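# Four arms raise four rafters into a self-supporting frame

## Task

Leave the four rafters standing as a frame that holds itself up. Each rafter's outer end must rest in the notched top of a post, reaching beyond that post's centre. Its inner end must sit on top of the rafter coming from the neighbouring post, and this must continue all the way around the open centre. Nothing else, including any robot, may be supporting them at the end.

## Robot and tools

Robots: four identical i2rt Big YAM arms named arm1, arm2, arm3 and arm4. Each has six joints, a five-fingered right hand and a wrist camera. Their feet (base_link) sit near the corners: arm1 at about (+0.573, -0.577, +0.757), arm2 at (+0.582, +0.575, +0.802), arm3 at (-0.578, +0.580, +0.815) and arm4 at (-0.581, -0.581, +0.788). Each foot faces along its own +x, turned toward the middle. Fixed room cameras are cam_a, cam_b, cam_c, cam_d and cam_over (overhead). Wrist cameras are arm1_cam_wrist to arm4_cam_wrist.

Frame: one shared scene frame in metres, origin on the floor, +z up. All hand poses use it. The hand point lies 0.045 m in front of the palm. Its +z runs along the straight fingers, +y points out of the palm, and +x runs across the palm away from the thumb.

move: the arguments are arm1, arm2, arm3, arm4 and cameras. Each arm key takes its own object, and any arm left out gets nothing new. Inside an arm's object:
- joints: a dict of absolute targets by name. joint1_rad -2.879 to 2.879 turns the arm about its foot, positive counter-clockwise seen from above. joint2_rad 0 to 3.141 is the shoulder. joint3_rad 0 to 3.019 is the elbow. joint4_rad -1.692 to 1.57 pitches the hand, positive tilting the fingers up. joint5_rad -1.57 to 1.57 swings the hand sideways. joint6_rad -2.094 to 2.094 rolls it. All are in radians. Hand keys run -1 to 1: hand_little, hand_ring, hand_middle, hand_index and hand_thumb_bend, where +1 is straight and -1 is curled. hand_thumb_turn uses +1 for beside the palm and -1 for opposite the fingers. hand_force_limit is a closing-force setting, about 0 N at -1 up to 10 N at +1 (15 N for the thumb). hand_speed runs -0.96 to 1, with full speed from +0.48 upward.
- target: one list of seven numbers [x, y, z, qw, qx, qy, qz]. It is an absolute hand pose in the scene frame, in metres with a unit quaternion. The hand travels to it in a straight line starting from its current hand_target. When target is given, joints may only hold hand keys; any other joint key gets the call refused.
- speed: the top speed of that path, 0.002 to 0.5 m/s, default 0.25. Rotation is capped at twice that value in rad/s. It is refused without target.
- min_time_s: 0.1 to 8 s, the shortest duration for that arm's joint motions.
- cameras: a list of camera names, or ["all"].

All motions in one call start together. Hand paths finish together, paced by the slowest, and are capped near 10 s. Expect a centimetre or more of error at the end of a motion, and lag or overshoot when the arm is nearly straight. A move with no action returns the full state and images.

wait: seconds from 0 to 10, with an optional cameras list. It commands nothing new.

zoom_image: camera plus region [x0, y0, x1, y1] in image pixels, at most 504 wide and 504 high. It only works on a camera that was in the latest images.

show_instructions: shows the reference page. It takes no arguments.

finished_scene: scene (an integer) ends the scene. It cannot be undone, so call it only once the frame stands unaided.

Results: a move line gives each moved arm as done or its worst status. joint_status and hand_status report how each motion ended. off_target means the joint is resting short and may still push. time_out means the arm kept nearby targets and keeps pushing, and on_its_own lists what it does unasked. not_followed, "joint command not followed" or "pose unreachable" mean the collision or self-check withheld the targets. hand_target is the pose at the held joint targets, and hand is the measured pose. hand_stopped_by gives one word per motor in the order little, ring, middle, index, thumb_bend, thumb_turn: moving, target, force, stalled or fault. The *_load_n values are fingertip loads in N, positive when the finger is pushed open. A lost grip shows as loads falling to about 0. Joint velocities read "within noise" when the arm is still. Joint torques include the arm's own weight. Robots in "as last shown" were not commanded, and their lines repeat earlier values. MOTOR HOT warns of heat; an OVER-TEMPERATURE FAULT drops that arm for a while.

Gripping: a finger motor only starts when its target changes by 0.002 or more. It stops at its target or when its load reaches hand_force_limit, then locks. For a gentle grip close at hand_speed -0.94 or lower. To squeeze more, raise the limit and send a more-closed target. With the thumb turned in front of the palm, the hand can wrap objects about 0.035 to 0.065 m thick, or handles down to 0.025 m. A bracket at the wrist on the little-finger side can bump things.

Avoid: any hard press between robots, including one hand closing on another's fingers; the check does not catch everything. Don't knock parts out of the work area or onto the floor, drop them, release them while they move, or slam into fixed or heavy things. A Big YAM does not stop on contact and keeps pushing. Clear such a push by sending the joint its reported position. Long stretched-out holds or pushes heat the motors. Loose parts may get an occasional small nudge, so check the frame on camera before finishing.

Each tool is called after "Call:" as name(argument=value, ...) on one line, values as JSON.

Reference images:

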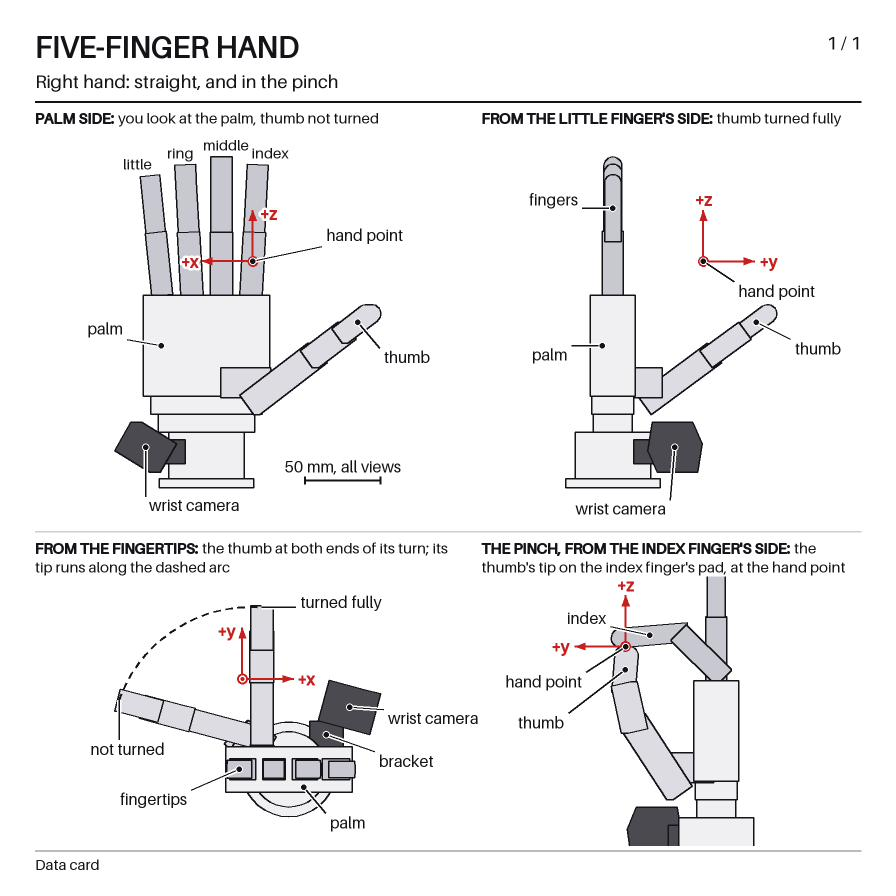

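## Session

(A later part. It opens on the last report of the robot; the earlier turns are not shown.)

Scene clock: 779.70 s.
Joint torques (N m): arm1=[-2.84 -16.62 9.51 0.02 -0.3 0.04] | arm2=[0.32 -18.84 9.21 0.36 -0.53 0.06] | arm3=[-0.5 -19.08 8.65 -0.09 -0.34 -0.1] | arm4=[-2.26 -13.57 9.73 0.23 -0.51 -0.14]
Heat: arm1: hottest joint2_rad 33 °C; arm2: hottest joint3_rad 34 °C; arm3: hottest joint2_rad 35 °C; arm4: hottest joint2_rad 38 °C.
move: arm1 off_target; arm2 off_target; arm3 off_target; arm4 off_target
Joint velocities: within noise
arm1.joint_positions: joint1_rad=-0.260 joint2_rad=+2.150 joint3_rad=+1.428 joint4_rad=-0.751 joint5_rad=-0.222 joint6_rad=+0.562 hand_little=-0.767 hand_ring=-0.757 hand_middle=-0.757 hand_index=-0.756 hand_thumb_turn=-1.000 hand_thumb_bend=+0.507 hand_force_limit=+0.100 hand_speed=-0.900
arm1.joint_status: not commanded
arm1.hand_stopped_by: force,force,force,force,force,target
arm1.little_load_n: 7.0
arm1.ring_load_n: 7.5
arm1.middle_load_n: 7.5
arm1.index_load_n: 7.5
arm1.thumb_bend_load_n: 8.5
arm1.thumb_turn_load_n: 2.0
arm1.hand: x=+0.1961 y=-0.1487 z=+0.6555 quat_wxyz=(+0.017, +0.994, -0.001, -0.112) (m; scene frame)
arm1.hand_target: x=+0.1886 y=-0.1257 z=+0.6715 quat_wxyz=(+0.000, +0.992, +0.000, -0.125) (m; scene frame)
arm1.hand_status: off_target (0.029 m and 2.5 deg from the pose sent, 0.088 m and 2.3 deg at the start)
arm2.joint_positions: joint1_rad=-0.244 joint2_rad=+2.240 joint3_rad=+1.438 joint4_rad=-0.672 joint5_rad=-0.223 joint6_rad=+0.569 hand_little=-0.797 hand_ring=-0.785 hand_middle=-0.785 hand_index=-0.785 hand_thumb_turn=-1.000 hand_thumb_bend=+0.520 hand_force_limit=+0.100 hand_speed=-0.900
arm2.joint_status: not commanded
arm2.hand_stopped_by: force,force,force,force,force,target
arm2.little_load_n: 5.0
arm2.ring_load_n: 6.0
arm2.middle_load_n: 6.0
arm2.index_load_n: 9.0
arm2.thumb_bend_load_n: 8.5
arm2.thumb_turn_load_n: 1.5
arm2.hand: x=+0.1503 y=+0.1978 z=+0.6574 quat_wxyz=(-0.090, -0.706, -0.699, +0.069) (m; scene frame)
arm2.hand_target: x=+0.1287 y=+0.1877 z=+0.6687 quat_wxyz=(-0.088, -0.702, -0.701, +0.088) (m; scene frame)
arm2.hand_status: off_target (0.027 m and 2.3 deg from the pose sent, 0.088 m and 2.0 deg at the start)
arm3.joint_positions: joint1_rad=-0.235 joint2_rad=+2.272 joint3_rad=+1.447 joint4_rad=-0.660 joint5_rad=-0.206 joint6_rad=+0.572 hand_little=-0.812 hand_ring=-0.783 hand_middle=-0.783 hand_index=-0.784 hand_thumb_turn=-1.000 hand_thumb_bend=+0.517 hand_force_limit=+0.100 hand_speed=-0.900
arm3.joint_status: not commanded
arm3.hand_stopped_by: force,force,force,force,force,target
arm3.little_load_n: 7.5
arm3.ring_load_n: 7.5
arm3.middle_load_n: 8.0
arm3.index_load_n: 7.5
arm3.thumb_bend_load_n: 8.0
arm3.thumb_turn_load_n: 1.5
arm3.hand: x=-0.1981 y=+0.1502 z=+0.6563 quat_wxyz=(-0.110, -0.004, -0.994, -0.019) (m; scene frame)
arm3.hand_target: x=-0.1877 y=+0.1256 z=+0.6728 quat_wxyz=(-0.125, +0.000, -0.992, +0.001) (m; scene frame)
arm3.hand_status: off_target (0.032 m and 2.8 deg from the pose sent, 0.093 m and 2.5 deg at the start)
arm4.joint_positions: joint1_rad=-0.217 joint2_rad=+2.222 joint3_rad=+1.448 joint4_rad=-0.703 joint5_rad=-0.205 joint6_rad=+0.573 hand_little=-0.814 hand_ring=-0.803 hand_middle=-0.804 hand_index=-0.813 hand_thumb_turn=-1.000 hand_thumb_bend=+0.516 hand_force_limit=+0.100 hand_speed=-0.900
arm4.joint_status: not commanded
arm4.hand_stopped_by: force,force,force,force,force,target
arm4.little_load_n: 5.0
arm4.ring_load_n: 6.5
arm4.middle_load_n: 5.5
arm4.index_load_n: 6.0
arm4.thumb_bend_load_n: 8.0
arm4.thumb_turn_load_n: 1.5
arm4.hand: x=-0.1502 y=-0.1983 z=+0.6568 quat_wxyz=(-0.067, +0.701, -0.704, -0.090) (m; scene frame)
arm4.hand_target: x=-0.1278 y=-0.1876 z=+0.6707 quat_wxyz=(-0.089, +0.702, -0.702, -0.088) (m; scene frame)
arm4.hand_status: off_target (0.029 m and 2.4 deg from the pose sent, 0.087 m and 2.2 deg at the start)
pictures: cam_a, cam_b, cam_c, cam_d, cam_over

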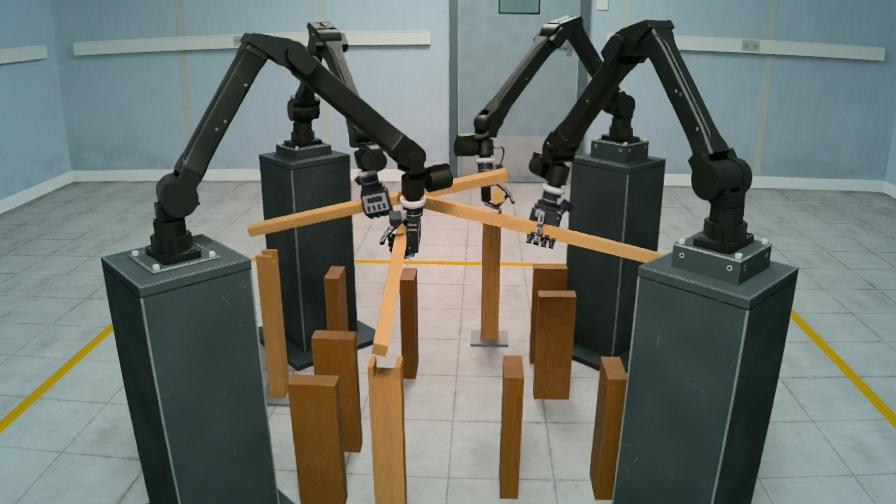

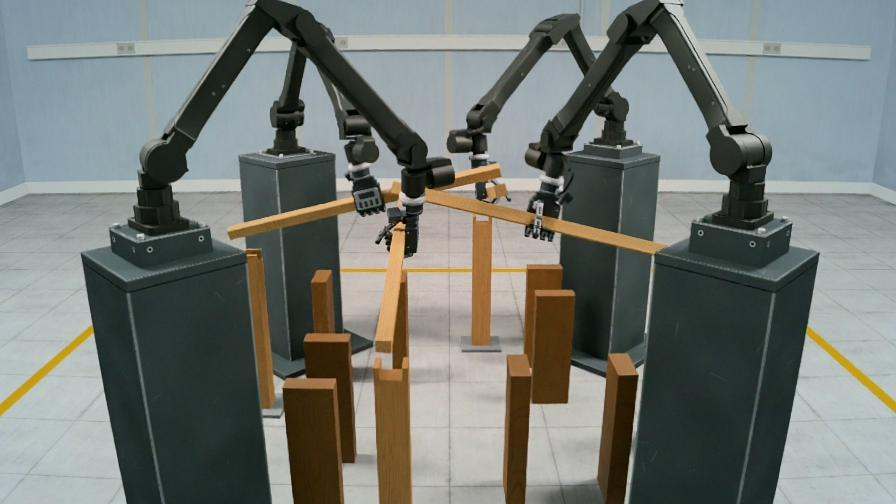

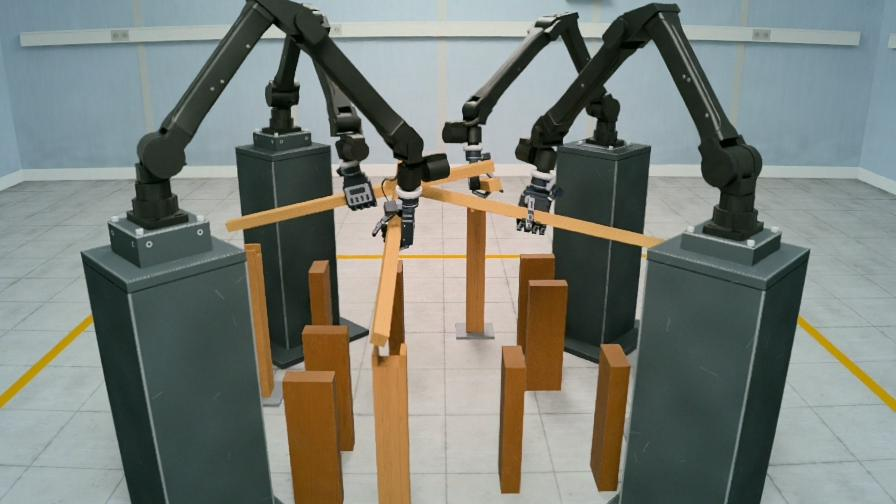

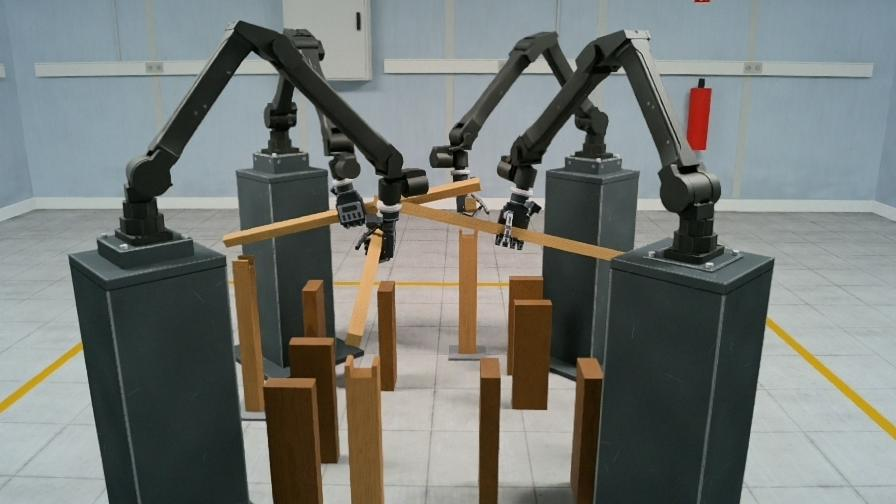

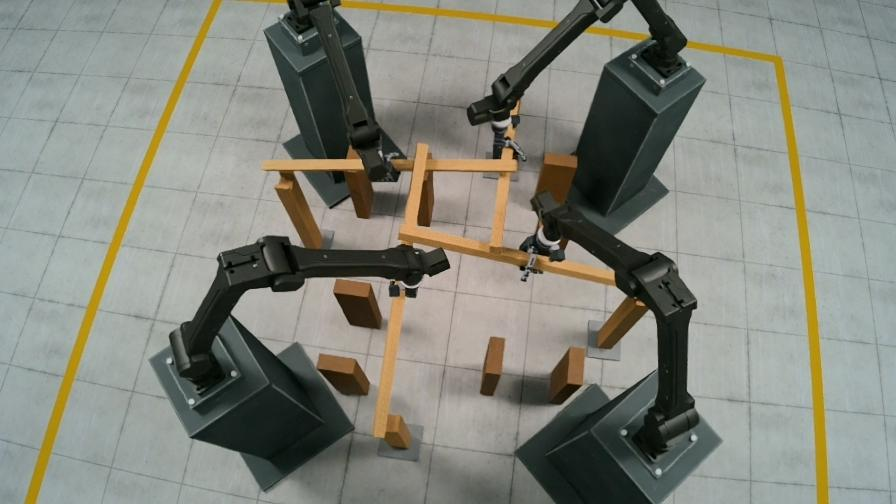

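Call:
zoom_image(camera="cam_a", region=[355, 320, 425, 390])

Call:
zoom_image(camera="cam_b", region=[355, 320, 425, 390])

Call:
zoom_image(camera="cam_c", region=[355, 310, 425, 380])

Call:
zoom_image(camera="cam_d", region=[325, 315, 395, 385])

Scaled by 7.200 from the camera's 896x504 image, which has a finer 1280x720 frame.

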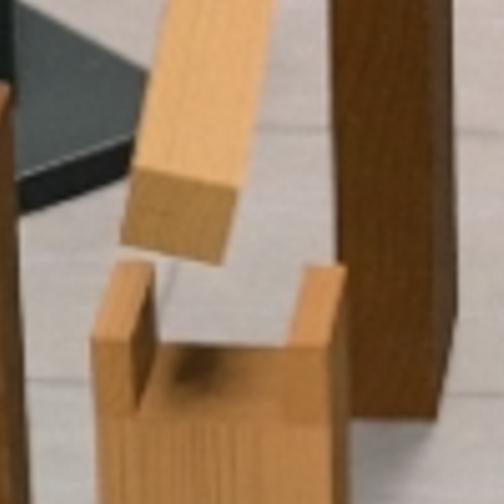

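Scaled by 7.200 from the camera's 896x504 image, which has a finer 1280x720 frame.

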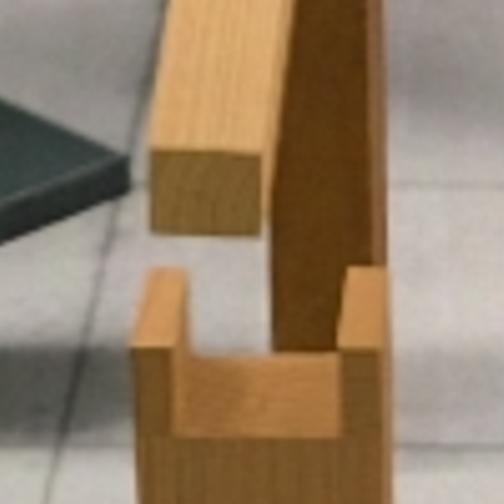

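Scaled by 7.200 from the camera's 896x504 image, which has a finer 1280x720 frame.

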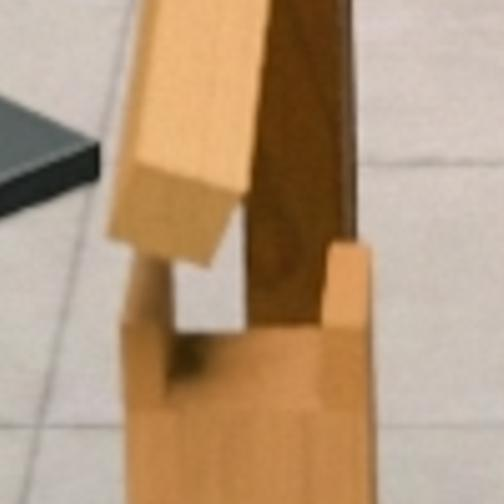

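Scaled by 7.200 from the camera's 896x504 image, which has a finer 1280x720 frame.

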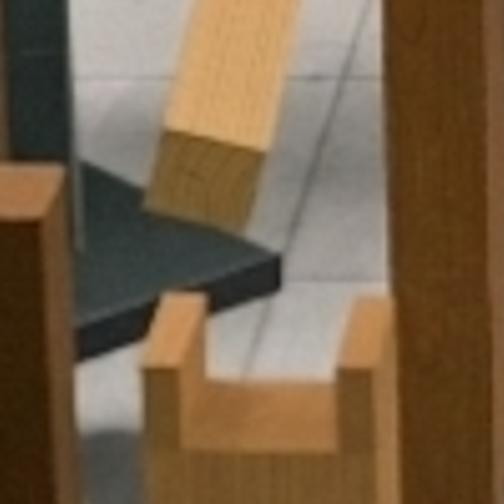

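Call:
move(arm1={"target":[0.1666,-0.1179,0.6667,-0.0951,0.9876,0.0119,-0.1241],"speed":0.06}, arm2={"target":[0.1213,0.1727,0.6687,0.0882,0.7016,0.7016,-0.0882],"speed":0.06}, arm3={"target":[-0.1877,0.1004,0.6663,0.1235,-0.0174,0.9826,-0.1381],"speed":0.06}, arm4={"target":[-0.1091,-0.1876,0.665,0.1700,-0.7072,0.6864,0.0051],"speed":0.06}, cameras=["cam_over","cam_a","cam_b","cam_c","cam_d"])

Call:
zoom_image(camera="cam_a", region=[355, 320, 425, 390])

Call:
zoom_image(camera="cam_b", region=[355, 320, 425, 390])

Call:
zoom_image(camera="cam_c", region=[355, 310, 425, 380])

Call:
zoom_image(camera="cam_d", region=[325, 315, 395, 385])

Scene clock: 943.27 s.
Joint torques (N m): arm1=[-1.14 -20.13 6.65 1.44 -0.02 0.24] | arm2=[1.26 -20.13 9.42 0.34 -0.48 0.2] | arm3=[1.14 -21.66 4.78 1.35 0.11 -0.23] | arm4=[-1.03 -15.97 6.16 1.36 -0.06 -0.14]
Heat: arm1: hottest joint3_rad 38 °C; arm2: hottest joint3_rad 39 °C; arm3: hottest joint3_rad 41 °C; arm4: hottest joint2_rad 38 °C.
move: arm1 off_target; arm2 off_target; arm3 off_target; arm4 off_target
Joint velocities: within noise
arm1.joint_positions: joint1_rad=-0.226 joint2_rad=+2.150 joint3_rad=+1.377 joint4_rad=-0.570 joint5_rad=-0.115 joint6_rad=+0.579 hand_little=-0.767 hand_ring=-0.757 hand_middle=-0.757 hand_index=-0.756 hand_thumb_turn=-1.000 hand_thumb_bend=+0.507 hand_force_limit=+0.100 hand_speed=-0.900
arm1.joint_status: not commanded
arm1.hand_stopped_by: force,force,force,force,force,target
arm1.little_load_n: 7.0
arm1.ring_load_n: 7.5
arm1.middle_load_n: 7.5
arm1.index_load_n: 7.5
arm1.thumb_bend_load_n: 8.5
arm1.thumb_turn_load_n: 2.0
arm1.hand: x=+0.1854 y=-0.1328 z=+0.6327 quat_wxyz=(-0.063, +0.993, +0.009, -0.103) (m; scene frame)
arm1.hand_target: x=+0.1671 y=-0.1188 z=+0.6667 quat_wxyz=(-0.095, +0.988, +0.012, -0.124) (m; scene frame)
arm1.hand_status: off_target (0.042 m and 4.5 deg from the pose sent, 0.044 m and 13.1 deg at the start)
arm2.joint_positions: joint1_rad=-0.243 joint2_rad=+2.263 joint3_rad=+1.488 joint4_rad=-0.696 joint5_rad=-0.223 joint6_rad=+0.569 hand_little=-0.797 hand_ring=-0.785 hand_middle=-0.785 hand_index=-0.785 hand_thumb_turn=-1.000 hand_thumb_bend=+0.520 hand_force_limit=+0.100 hand_speed=-0.900
arm2.joint_status: not commanded
arm2.hand_stopped_by: force,force,force,force,force,target
arm2.little_load_n: 5.0
arm2.ring_load_n: 6.0
arm2.middle_load_n: 6.0
arm2.index_load_n: 9.0
arm2.thumb_bend_load_n: 8.0
arm2.thumb_turn_load_n: 2.0
arm2.hand: x=+0.1391 y=+0.1905 z=+0.6578 quat_wxyz=(-0.090, -0.706, -0.699, +0.070) (m; scene frame)
arm2.hand_target: x=+0.1223 y=+0.1733 z=+0.6693 quat_wxyz=(-0.088, -0.702, -0.701, +0.088) (m; scene frame)
arm2.hand_status: off_target (0.027 m and 2.2 deg from the pose sent, 0.040 m and 2.3 deg at the start)
arm3.joint_positions: joint1_rad=-0.230 joint2_rad=+2.239 joint3_rad=+1.354 joint4_rad=-0.371 joint5_rad=-0.066 joint6_rad=+0.560 hand_little=-0.812 hand_ring=-0.783 hand_middle=-0.783 hand_index=-0.784 hand_thumb_turn=-1.000 hand_thumb_bend=+0.517 hand_force_limit=+0.100 hand_speed=-0.900
arm3.joint_status: not commanded
arm3.hand_stopped_by: force,force,force,force,force,target
arm3.little_load_n: 7.5
arm3.ring_load_n: 7.0
arm3.middle_load_n: 8.0
arm3.index_load_n: 8.0
arm3.thumb_bend_load_n: 8.5
arm3.thumb_turn_load_n: 1.5
arm3.hand: x=-0.1993 y=+0.1076 z=+0.6437 quat_wxyz=(-0.111, +0.005, -0.987, +0.116) (m; scene frame)
arm3.hand_target: x=-0.1876 y=+0.1007 z=+0.6662 quat_wxyz=(-0.124, +0.017, -0.983, +0.138) (m; scene frame)
arm3.hand_status: off_target (0.026 m and 3.3 deg from the pose sent, 0.052 m and 18.3 deg at the start)
arm4.joint_positions: joint1_rad=-0.211 joint2_rad=+2.193 joint3_rad=+1.364 joint4_rad=-0.461 joint5_rad=-0.087 joint6_rad=+0.566 hand_little=-0.814 hand_ring=-0.803 hand_middle=-0.804 hand_index=-0.813 hand_thumb_turn=-1.000 hand_thumb_bend=+0.516 hand_force_limit=+0.100 hand_speed=-0.900
arm4.joint_status: not commanded
arm4.hand_stopped_by: force,force,force,force,force,target
arm4.little_load_n: 5.5
arm4.ring_load_n: 7.0
arm4.middle_load_n: 5.5
arm4.index_load_n: 6.0
arm4.thumb_bend_load_n: 8.5
arm4.thumb_turn_load_n: 1.5
arm4.hand: x=-0.1180 y=-0.1995 z=+0.6430 quat_wxyz=(-0.145, +0.703, -0.696, -0.012) (m; scene frame)
arm4.hand_target: x=-0.1095 y=-0.1878 z=+0.6648 quat_wxyz=(-0.170, +0.707, -0.686, -0.005) (m; scene frame)
arm4.hand_status: off_target (0.027 m and 3.1 deg from the pose sent, 0.043 m and 15.4 deg at the start)
pictures: cam_a, cam_b, cam_c, cam_d, cam_over

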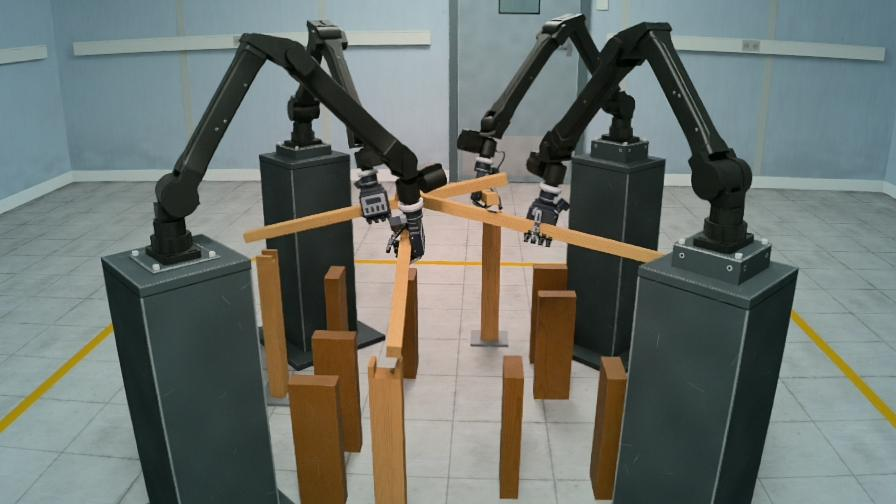

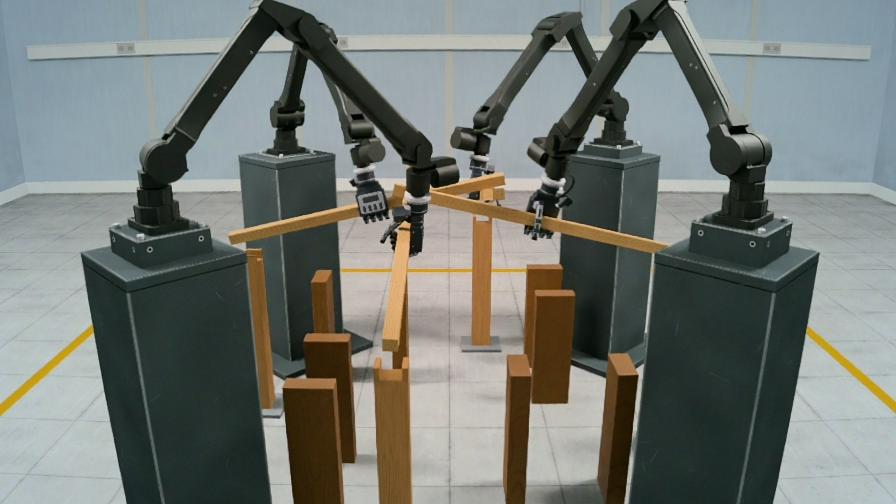

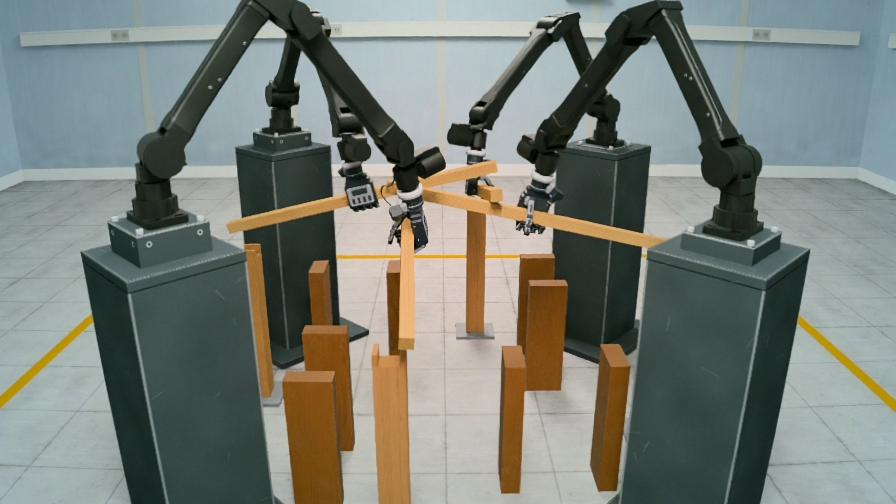

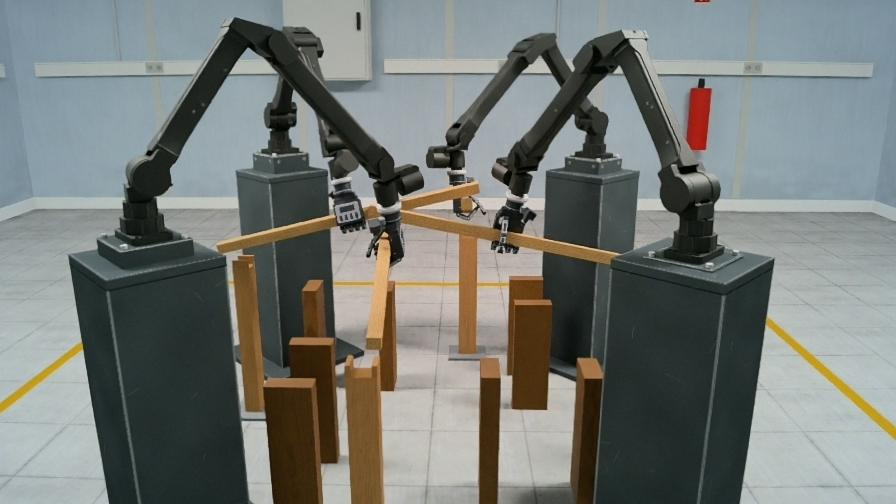

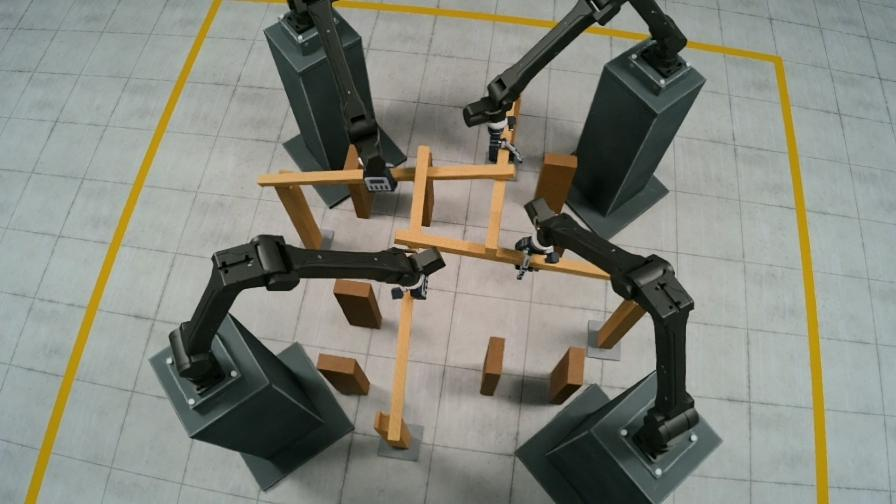

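Scaled by 7.200 from the camera's 896x504 image, which has a finer 1280x720 frame.

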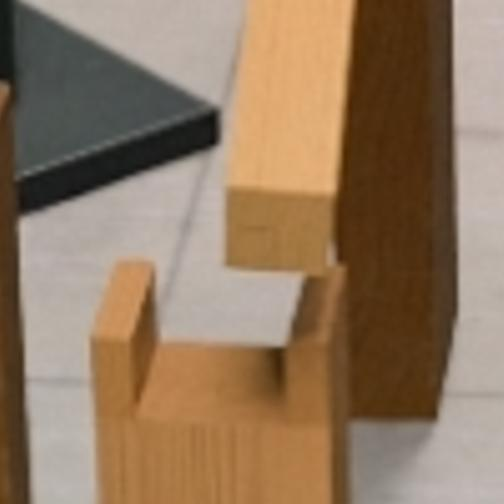

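Scaled by 7.200 from the camera's 896x504 image, which has a finer 1280x720 frame.

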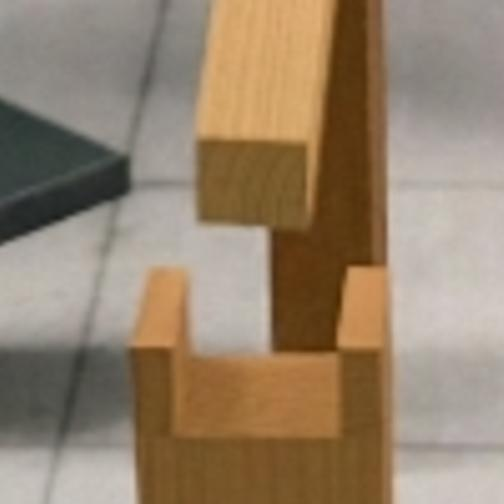

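Scaled by 7.200 from the camera's 896x504 image, which has a finer 1280x720 frame.

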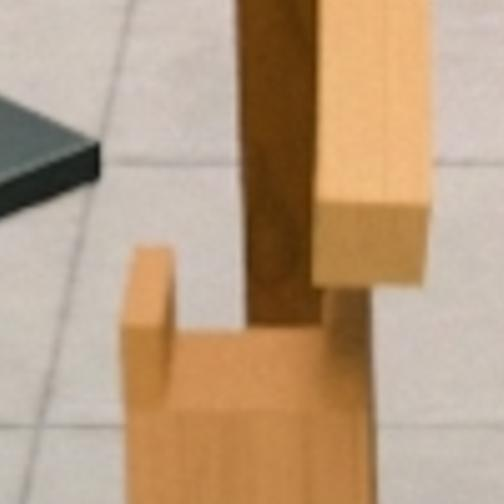

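Scaled by 7.200 from the camera's 896x504 image, which has a finer 1280x720 frame.

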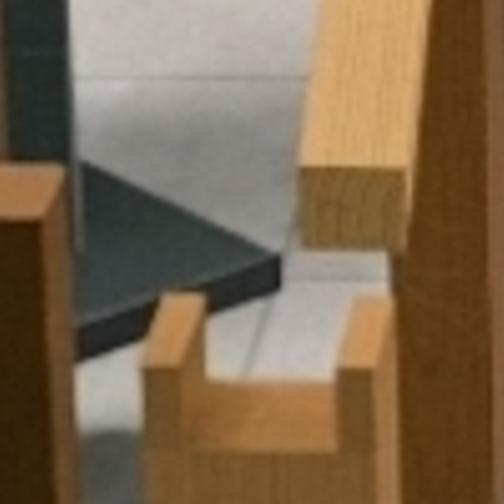

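Call:
move(arm1={"target":[0.161,-0.131,0.663,-0.0947,0.9876,-0.0089,-0.1244],"speed":0.06}, arm2={"target":[0.1324,0.163,0.6415,0.0888,0.6968,0.7064,-0.0876],"speed":0.06}, arm3={"target":[-0.180,0.124,0.6625,0.1244,0.0113,0.9827,-0.1373],"speed":0.06}, arm4={"target":[-0.1268,-0.1852,0.6448,0.17,-0.6891,0.7046,0.0057],"speed":0.06}, cameras=["cam_over","cam_a","cam_b","cam_c","cam_d"])

Call:
zoom_image(camera="cam_a", region=[355, 320, 425, 390])

Call:
zoom_image(camera="cam_b", region=[355, 320, 425, 390])

Call:
zoom_image(camera="cam_c", region=[355, 310, 425, 380])

Call:
zoom_image(camera="cam_d", region=[325, 315, 395, 385])

Scene clock: 1090.30 s.
Joint torques (N m): arm1=[-1.26 -20.6 6.48 1.35 -0.03 0.27] | arm2=[1.08 -19.78 8.59 0.95 -0.43 0.32] | arm3=[0.67 -21.3 4.6 1.55 0.11 0.15] | arm4=[-1.26 -14.74 5.82 1.39 -0.05 0.05]
Heat: arm1: hottest joint2_rad 40 °C; arm2: hottest joint3_rad 42 °C; arm3: hottest joint2_rad 38 °C; arm4: hottest joint2_rad 44 °C.
move: arm1 off_target; arm2 off_target; arm3 off_target; arm4 off_target
Joint velocities: within noise
arm1.joint_positions: joint1_rad=-0.204 joint2_rad=+2.141 joint3_rad=+1.337 joint4_rad=-0.539 joint5_rad=-0.103 joint6_rad=+0.639 hand_little=-0.767 hand_ring=-0.757 hand_middle=-0.757 hand_index=-0.756 hand_thumb_turn=-1.000 hand_thumb_bend=+0.507 hand_force_limit=+0.100 hand_speed=-0.900
arm1.joint_status: not commanded
arm1.hand_stopped_by: force,force,force,force,force,target
arm1.little_load_n: 6.5
arm1.ring_load_n: 7.5
arm1.middle_load_n: 7.5
arm1.index_load_n: 7.5
arm1.thumb_bend_load_n: 8.5
arm1.thumb_turn_load_n: 2.0
arm1.hand: x=+0.1804 y=-0.1472 z=+0.6268 quat_wxyz=(-0.062, +0.993, -0.011, -0.100) (m; scene frame)
arm1.hand_target: x=+0.1615 y=-0.1321 z=+0.6629 quat_wxyz=(-0.094, +0.988, -0.009, -0.125) (m; scene frame)
arm1.hand_status: off_target (0.044 m and 4.7 deg from the pose sent, 0.039 m and 4.9 deg at the start)
arm2.joint_positions: joint1_rad=-0.217 joint2_rad=+2.311 joint3_rad=+1.488 joint4_rad=-0.660 joint5_rad=-0.223 joint6_rad=+0.569 hand_little=-0.797 hand_ring=-0.785 hand_middle=-0.785 hand_index=-0.785 hand_thumb_turn=-1.000 hand_thumb_bend=+0.520 hand_force_limit=+0.100 hand_speed=-0.900
arm2.joint_status: not commanded
arm2.hand_stopped_by: force,force,force,force,force,target
arm2.little_load_n: 5.5
arm2.ring_load_n: 6.0
arm2.middle_load_n: 6.0
arm2.index_load_n: 8.5
arm2.thumb_bend_load_n: 8.5
arm2.thumb_turn_load_n: 1.5
arm2.hand: x=+0.1531 y=+0.1819 z=+0.6305 quat_wxyz=(-0.092, -0.697, -0.708, +0.063) (m; scene frame)
arm2.hand_target: x=+0.1332 y=+0.1637 z=+0.6426 quat_wxyz=(-0.089, -0.697, -0.706, +0.088) (m; scene frame)
arm2.hand_status: off_target (0.030 m and 2.9 deg from the pose sent, 0.033 m and 2.4 deg at the start)
arm3.joint_positions: joint1_rad=-0.194 joint2_rad=+2.215 joint3_rad=+1.287 joint4_rad=-0.323 joint5_rad=-0.047 joint6_rad=+0.620 hand_little=-0.812 hand_ring=-0.783 hand_middle=-0.783 hand_index=-0.784 hand_thumb_turn=-1.000 hand_thumb_bend=+0.517 hand_force_limit=+0.100 hand_speed=-0.900
arm3.joint_status: not commanded
arm3.hand_stopped_by: force,force,force,force,force,target
arm3.little_load_n: 7.5
arm3.ring_load_n: 7.5
arm3.middle_load_n: 8.0
arm3.index_load_n: 8.0
arm3.thumb_bend_load_n: 8.0
arm3.thumb_turn_load_n: 1.5
arm3.hand: x=-0.1919 y=+0.1325 z=+0.6405 quat_wxyz=(-0.110, -0.008, -0.987, +0.118) (m; scene frame)
arm3.hand_target: x=-0.1802 y=+0.1242 z=+0.6623 quat_wxyz=(-0.125, -0.011, -0.983, +0.137) (m; scene frame)
arm3.hand_status: off_target (0.026 m and 2.9 deg from the pose sent, 0.032 m and 3.5 deg at the start)
arm4.joint_positions: joint1_rad=-0.190 joint2_rad=+2.191 joint3_rad=+1.304 joint4_rad=-0.388 joint5_rad=-0.073 joint6_rad=+0.619 hand_little=-0.814 hand_ring=-0.803 hand_middle=-0.804 hand_index=-0.813 hand_thumb_turn=-1.000 hand_thumb_bend=+0.516 hand_force_limit=+0.100 hand_speed=-0.900
arm4.joint_status: not commanded
arm4.hand_stopped_by: force,force,force,force,force,target
arm4.little_load_n: 5.5
arm4.ring_load_n: 6.5
arm4.middle_load_n: 5.5
arm4.index_load_n: 6.5
arm4.thumb_bend_load_n: 8.5
arm4.thumb_turn_load_n: 1.5
arm4.hand: x=-0.1343 y=-0.1959 z=+0.6295 quat_wxyz=(-0.151, +0.691, -0.706, -0.009) (m; scene frame)
arm4.hand_target: x=-0.1269 y=-0.1853 z=+0.6448 quat_wxyz=(-0.170, +0.689, -0.705, -0.006) (m; scene frame)
arm4.hand_status: off_target (0.020 m and 2.3 deg from the pose sent, 0.017 m and 3.5 deg at the start)
pictures: cam_a, cam_b, cam_c, cam_d, cam_over

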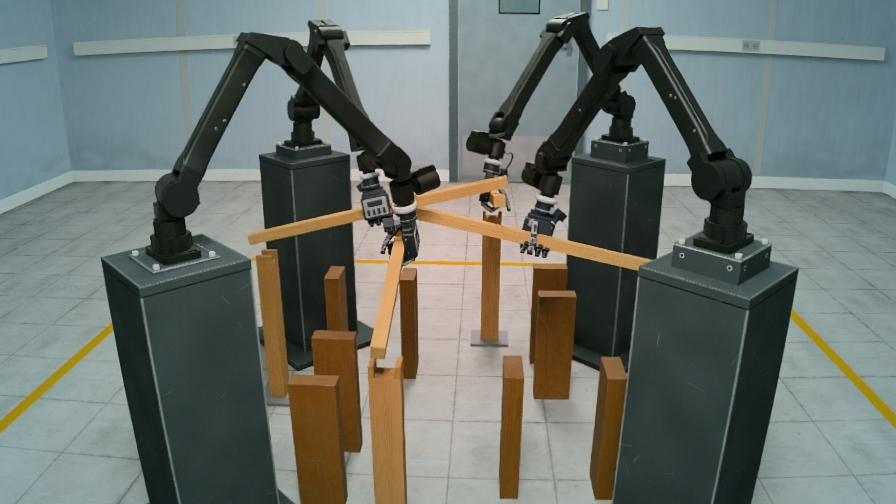

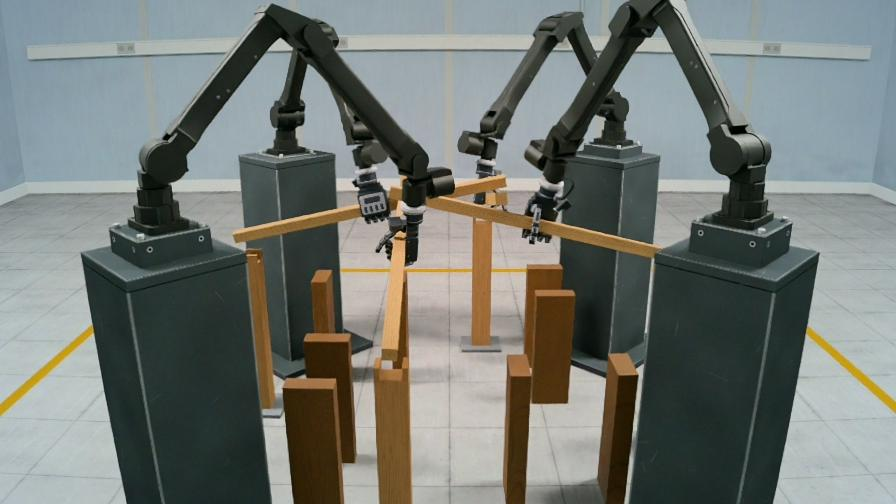

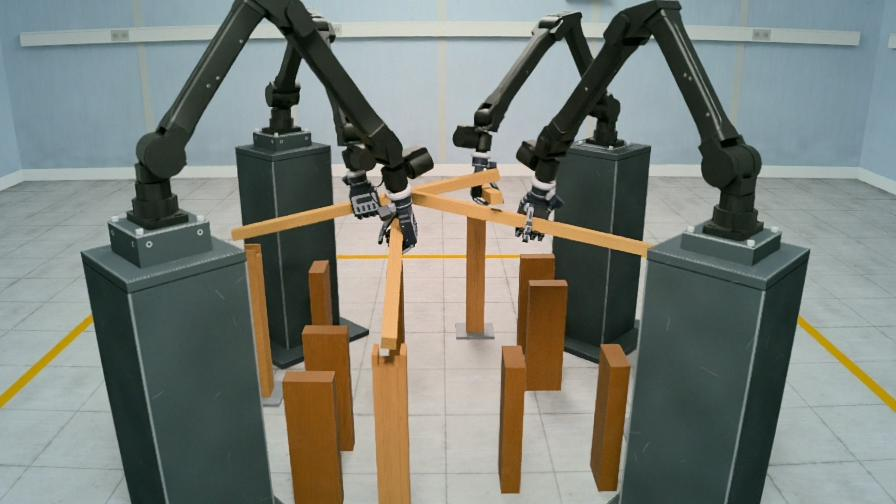

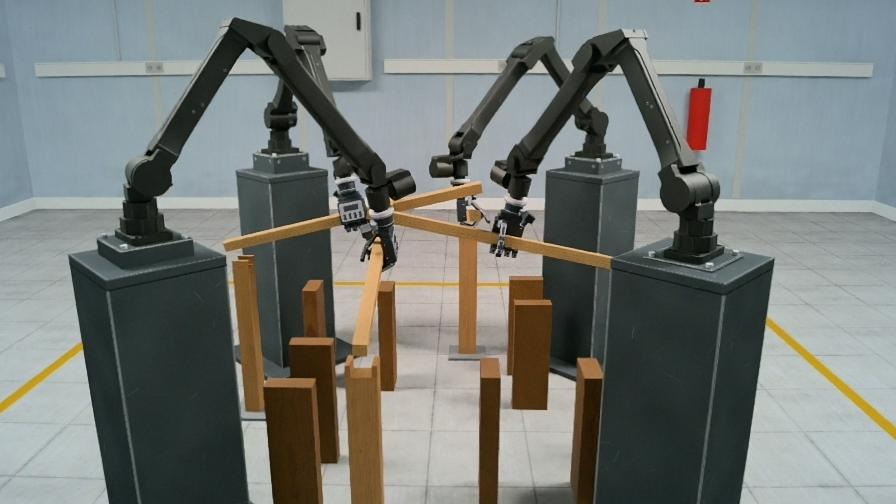

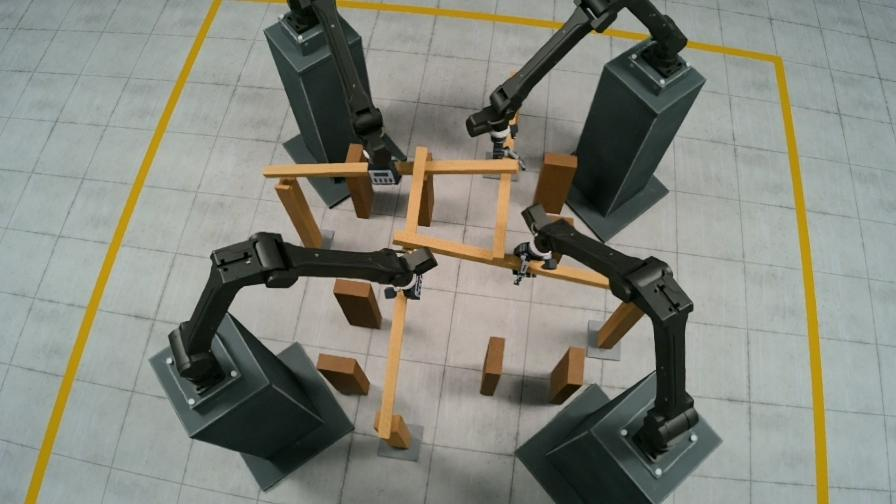

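Scaled by 7.200 from the camera's 896x504 image, which has a finer 1280x720 frame.

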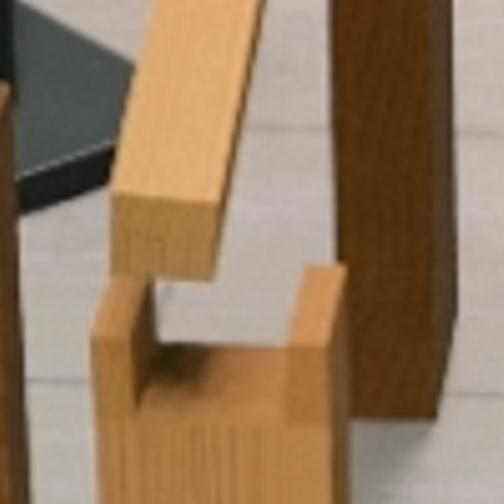

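Scaled by 7.200 from the camera's 896x504 image, which has a finer 1280x720 frame.

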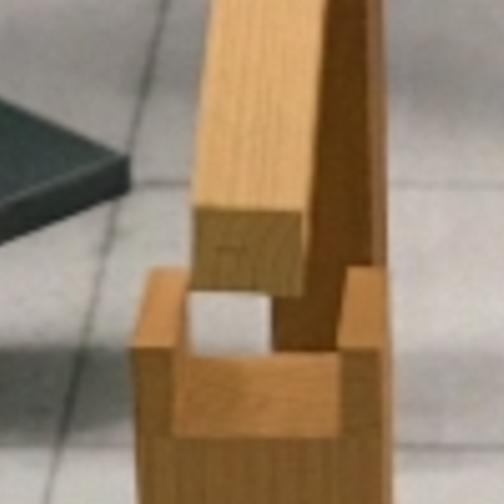

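Scaled by 7.200 from the camera's 896x504 image, which has a finer 1280x720 frame.

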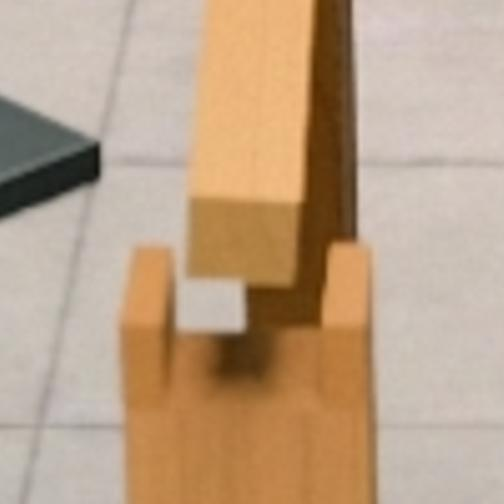

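Scaled by 7.200 from the camera's 896x504 image, which has a finer 1280x720 frame.

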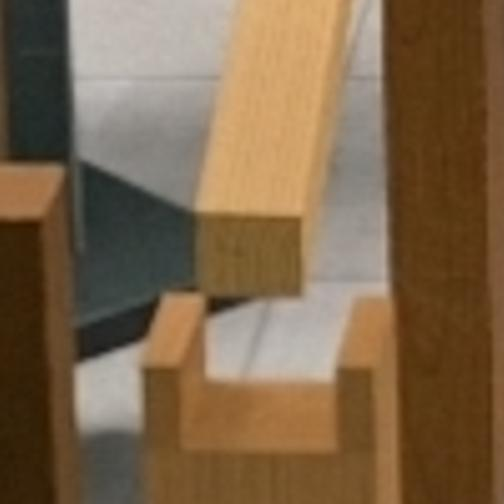

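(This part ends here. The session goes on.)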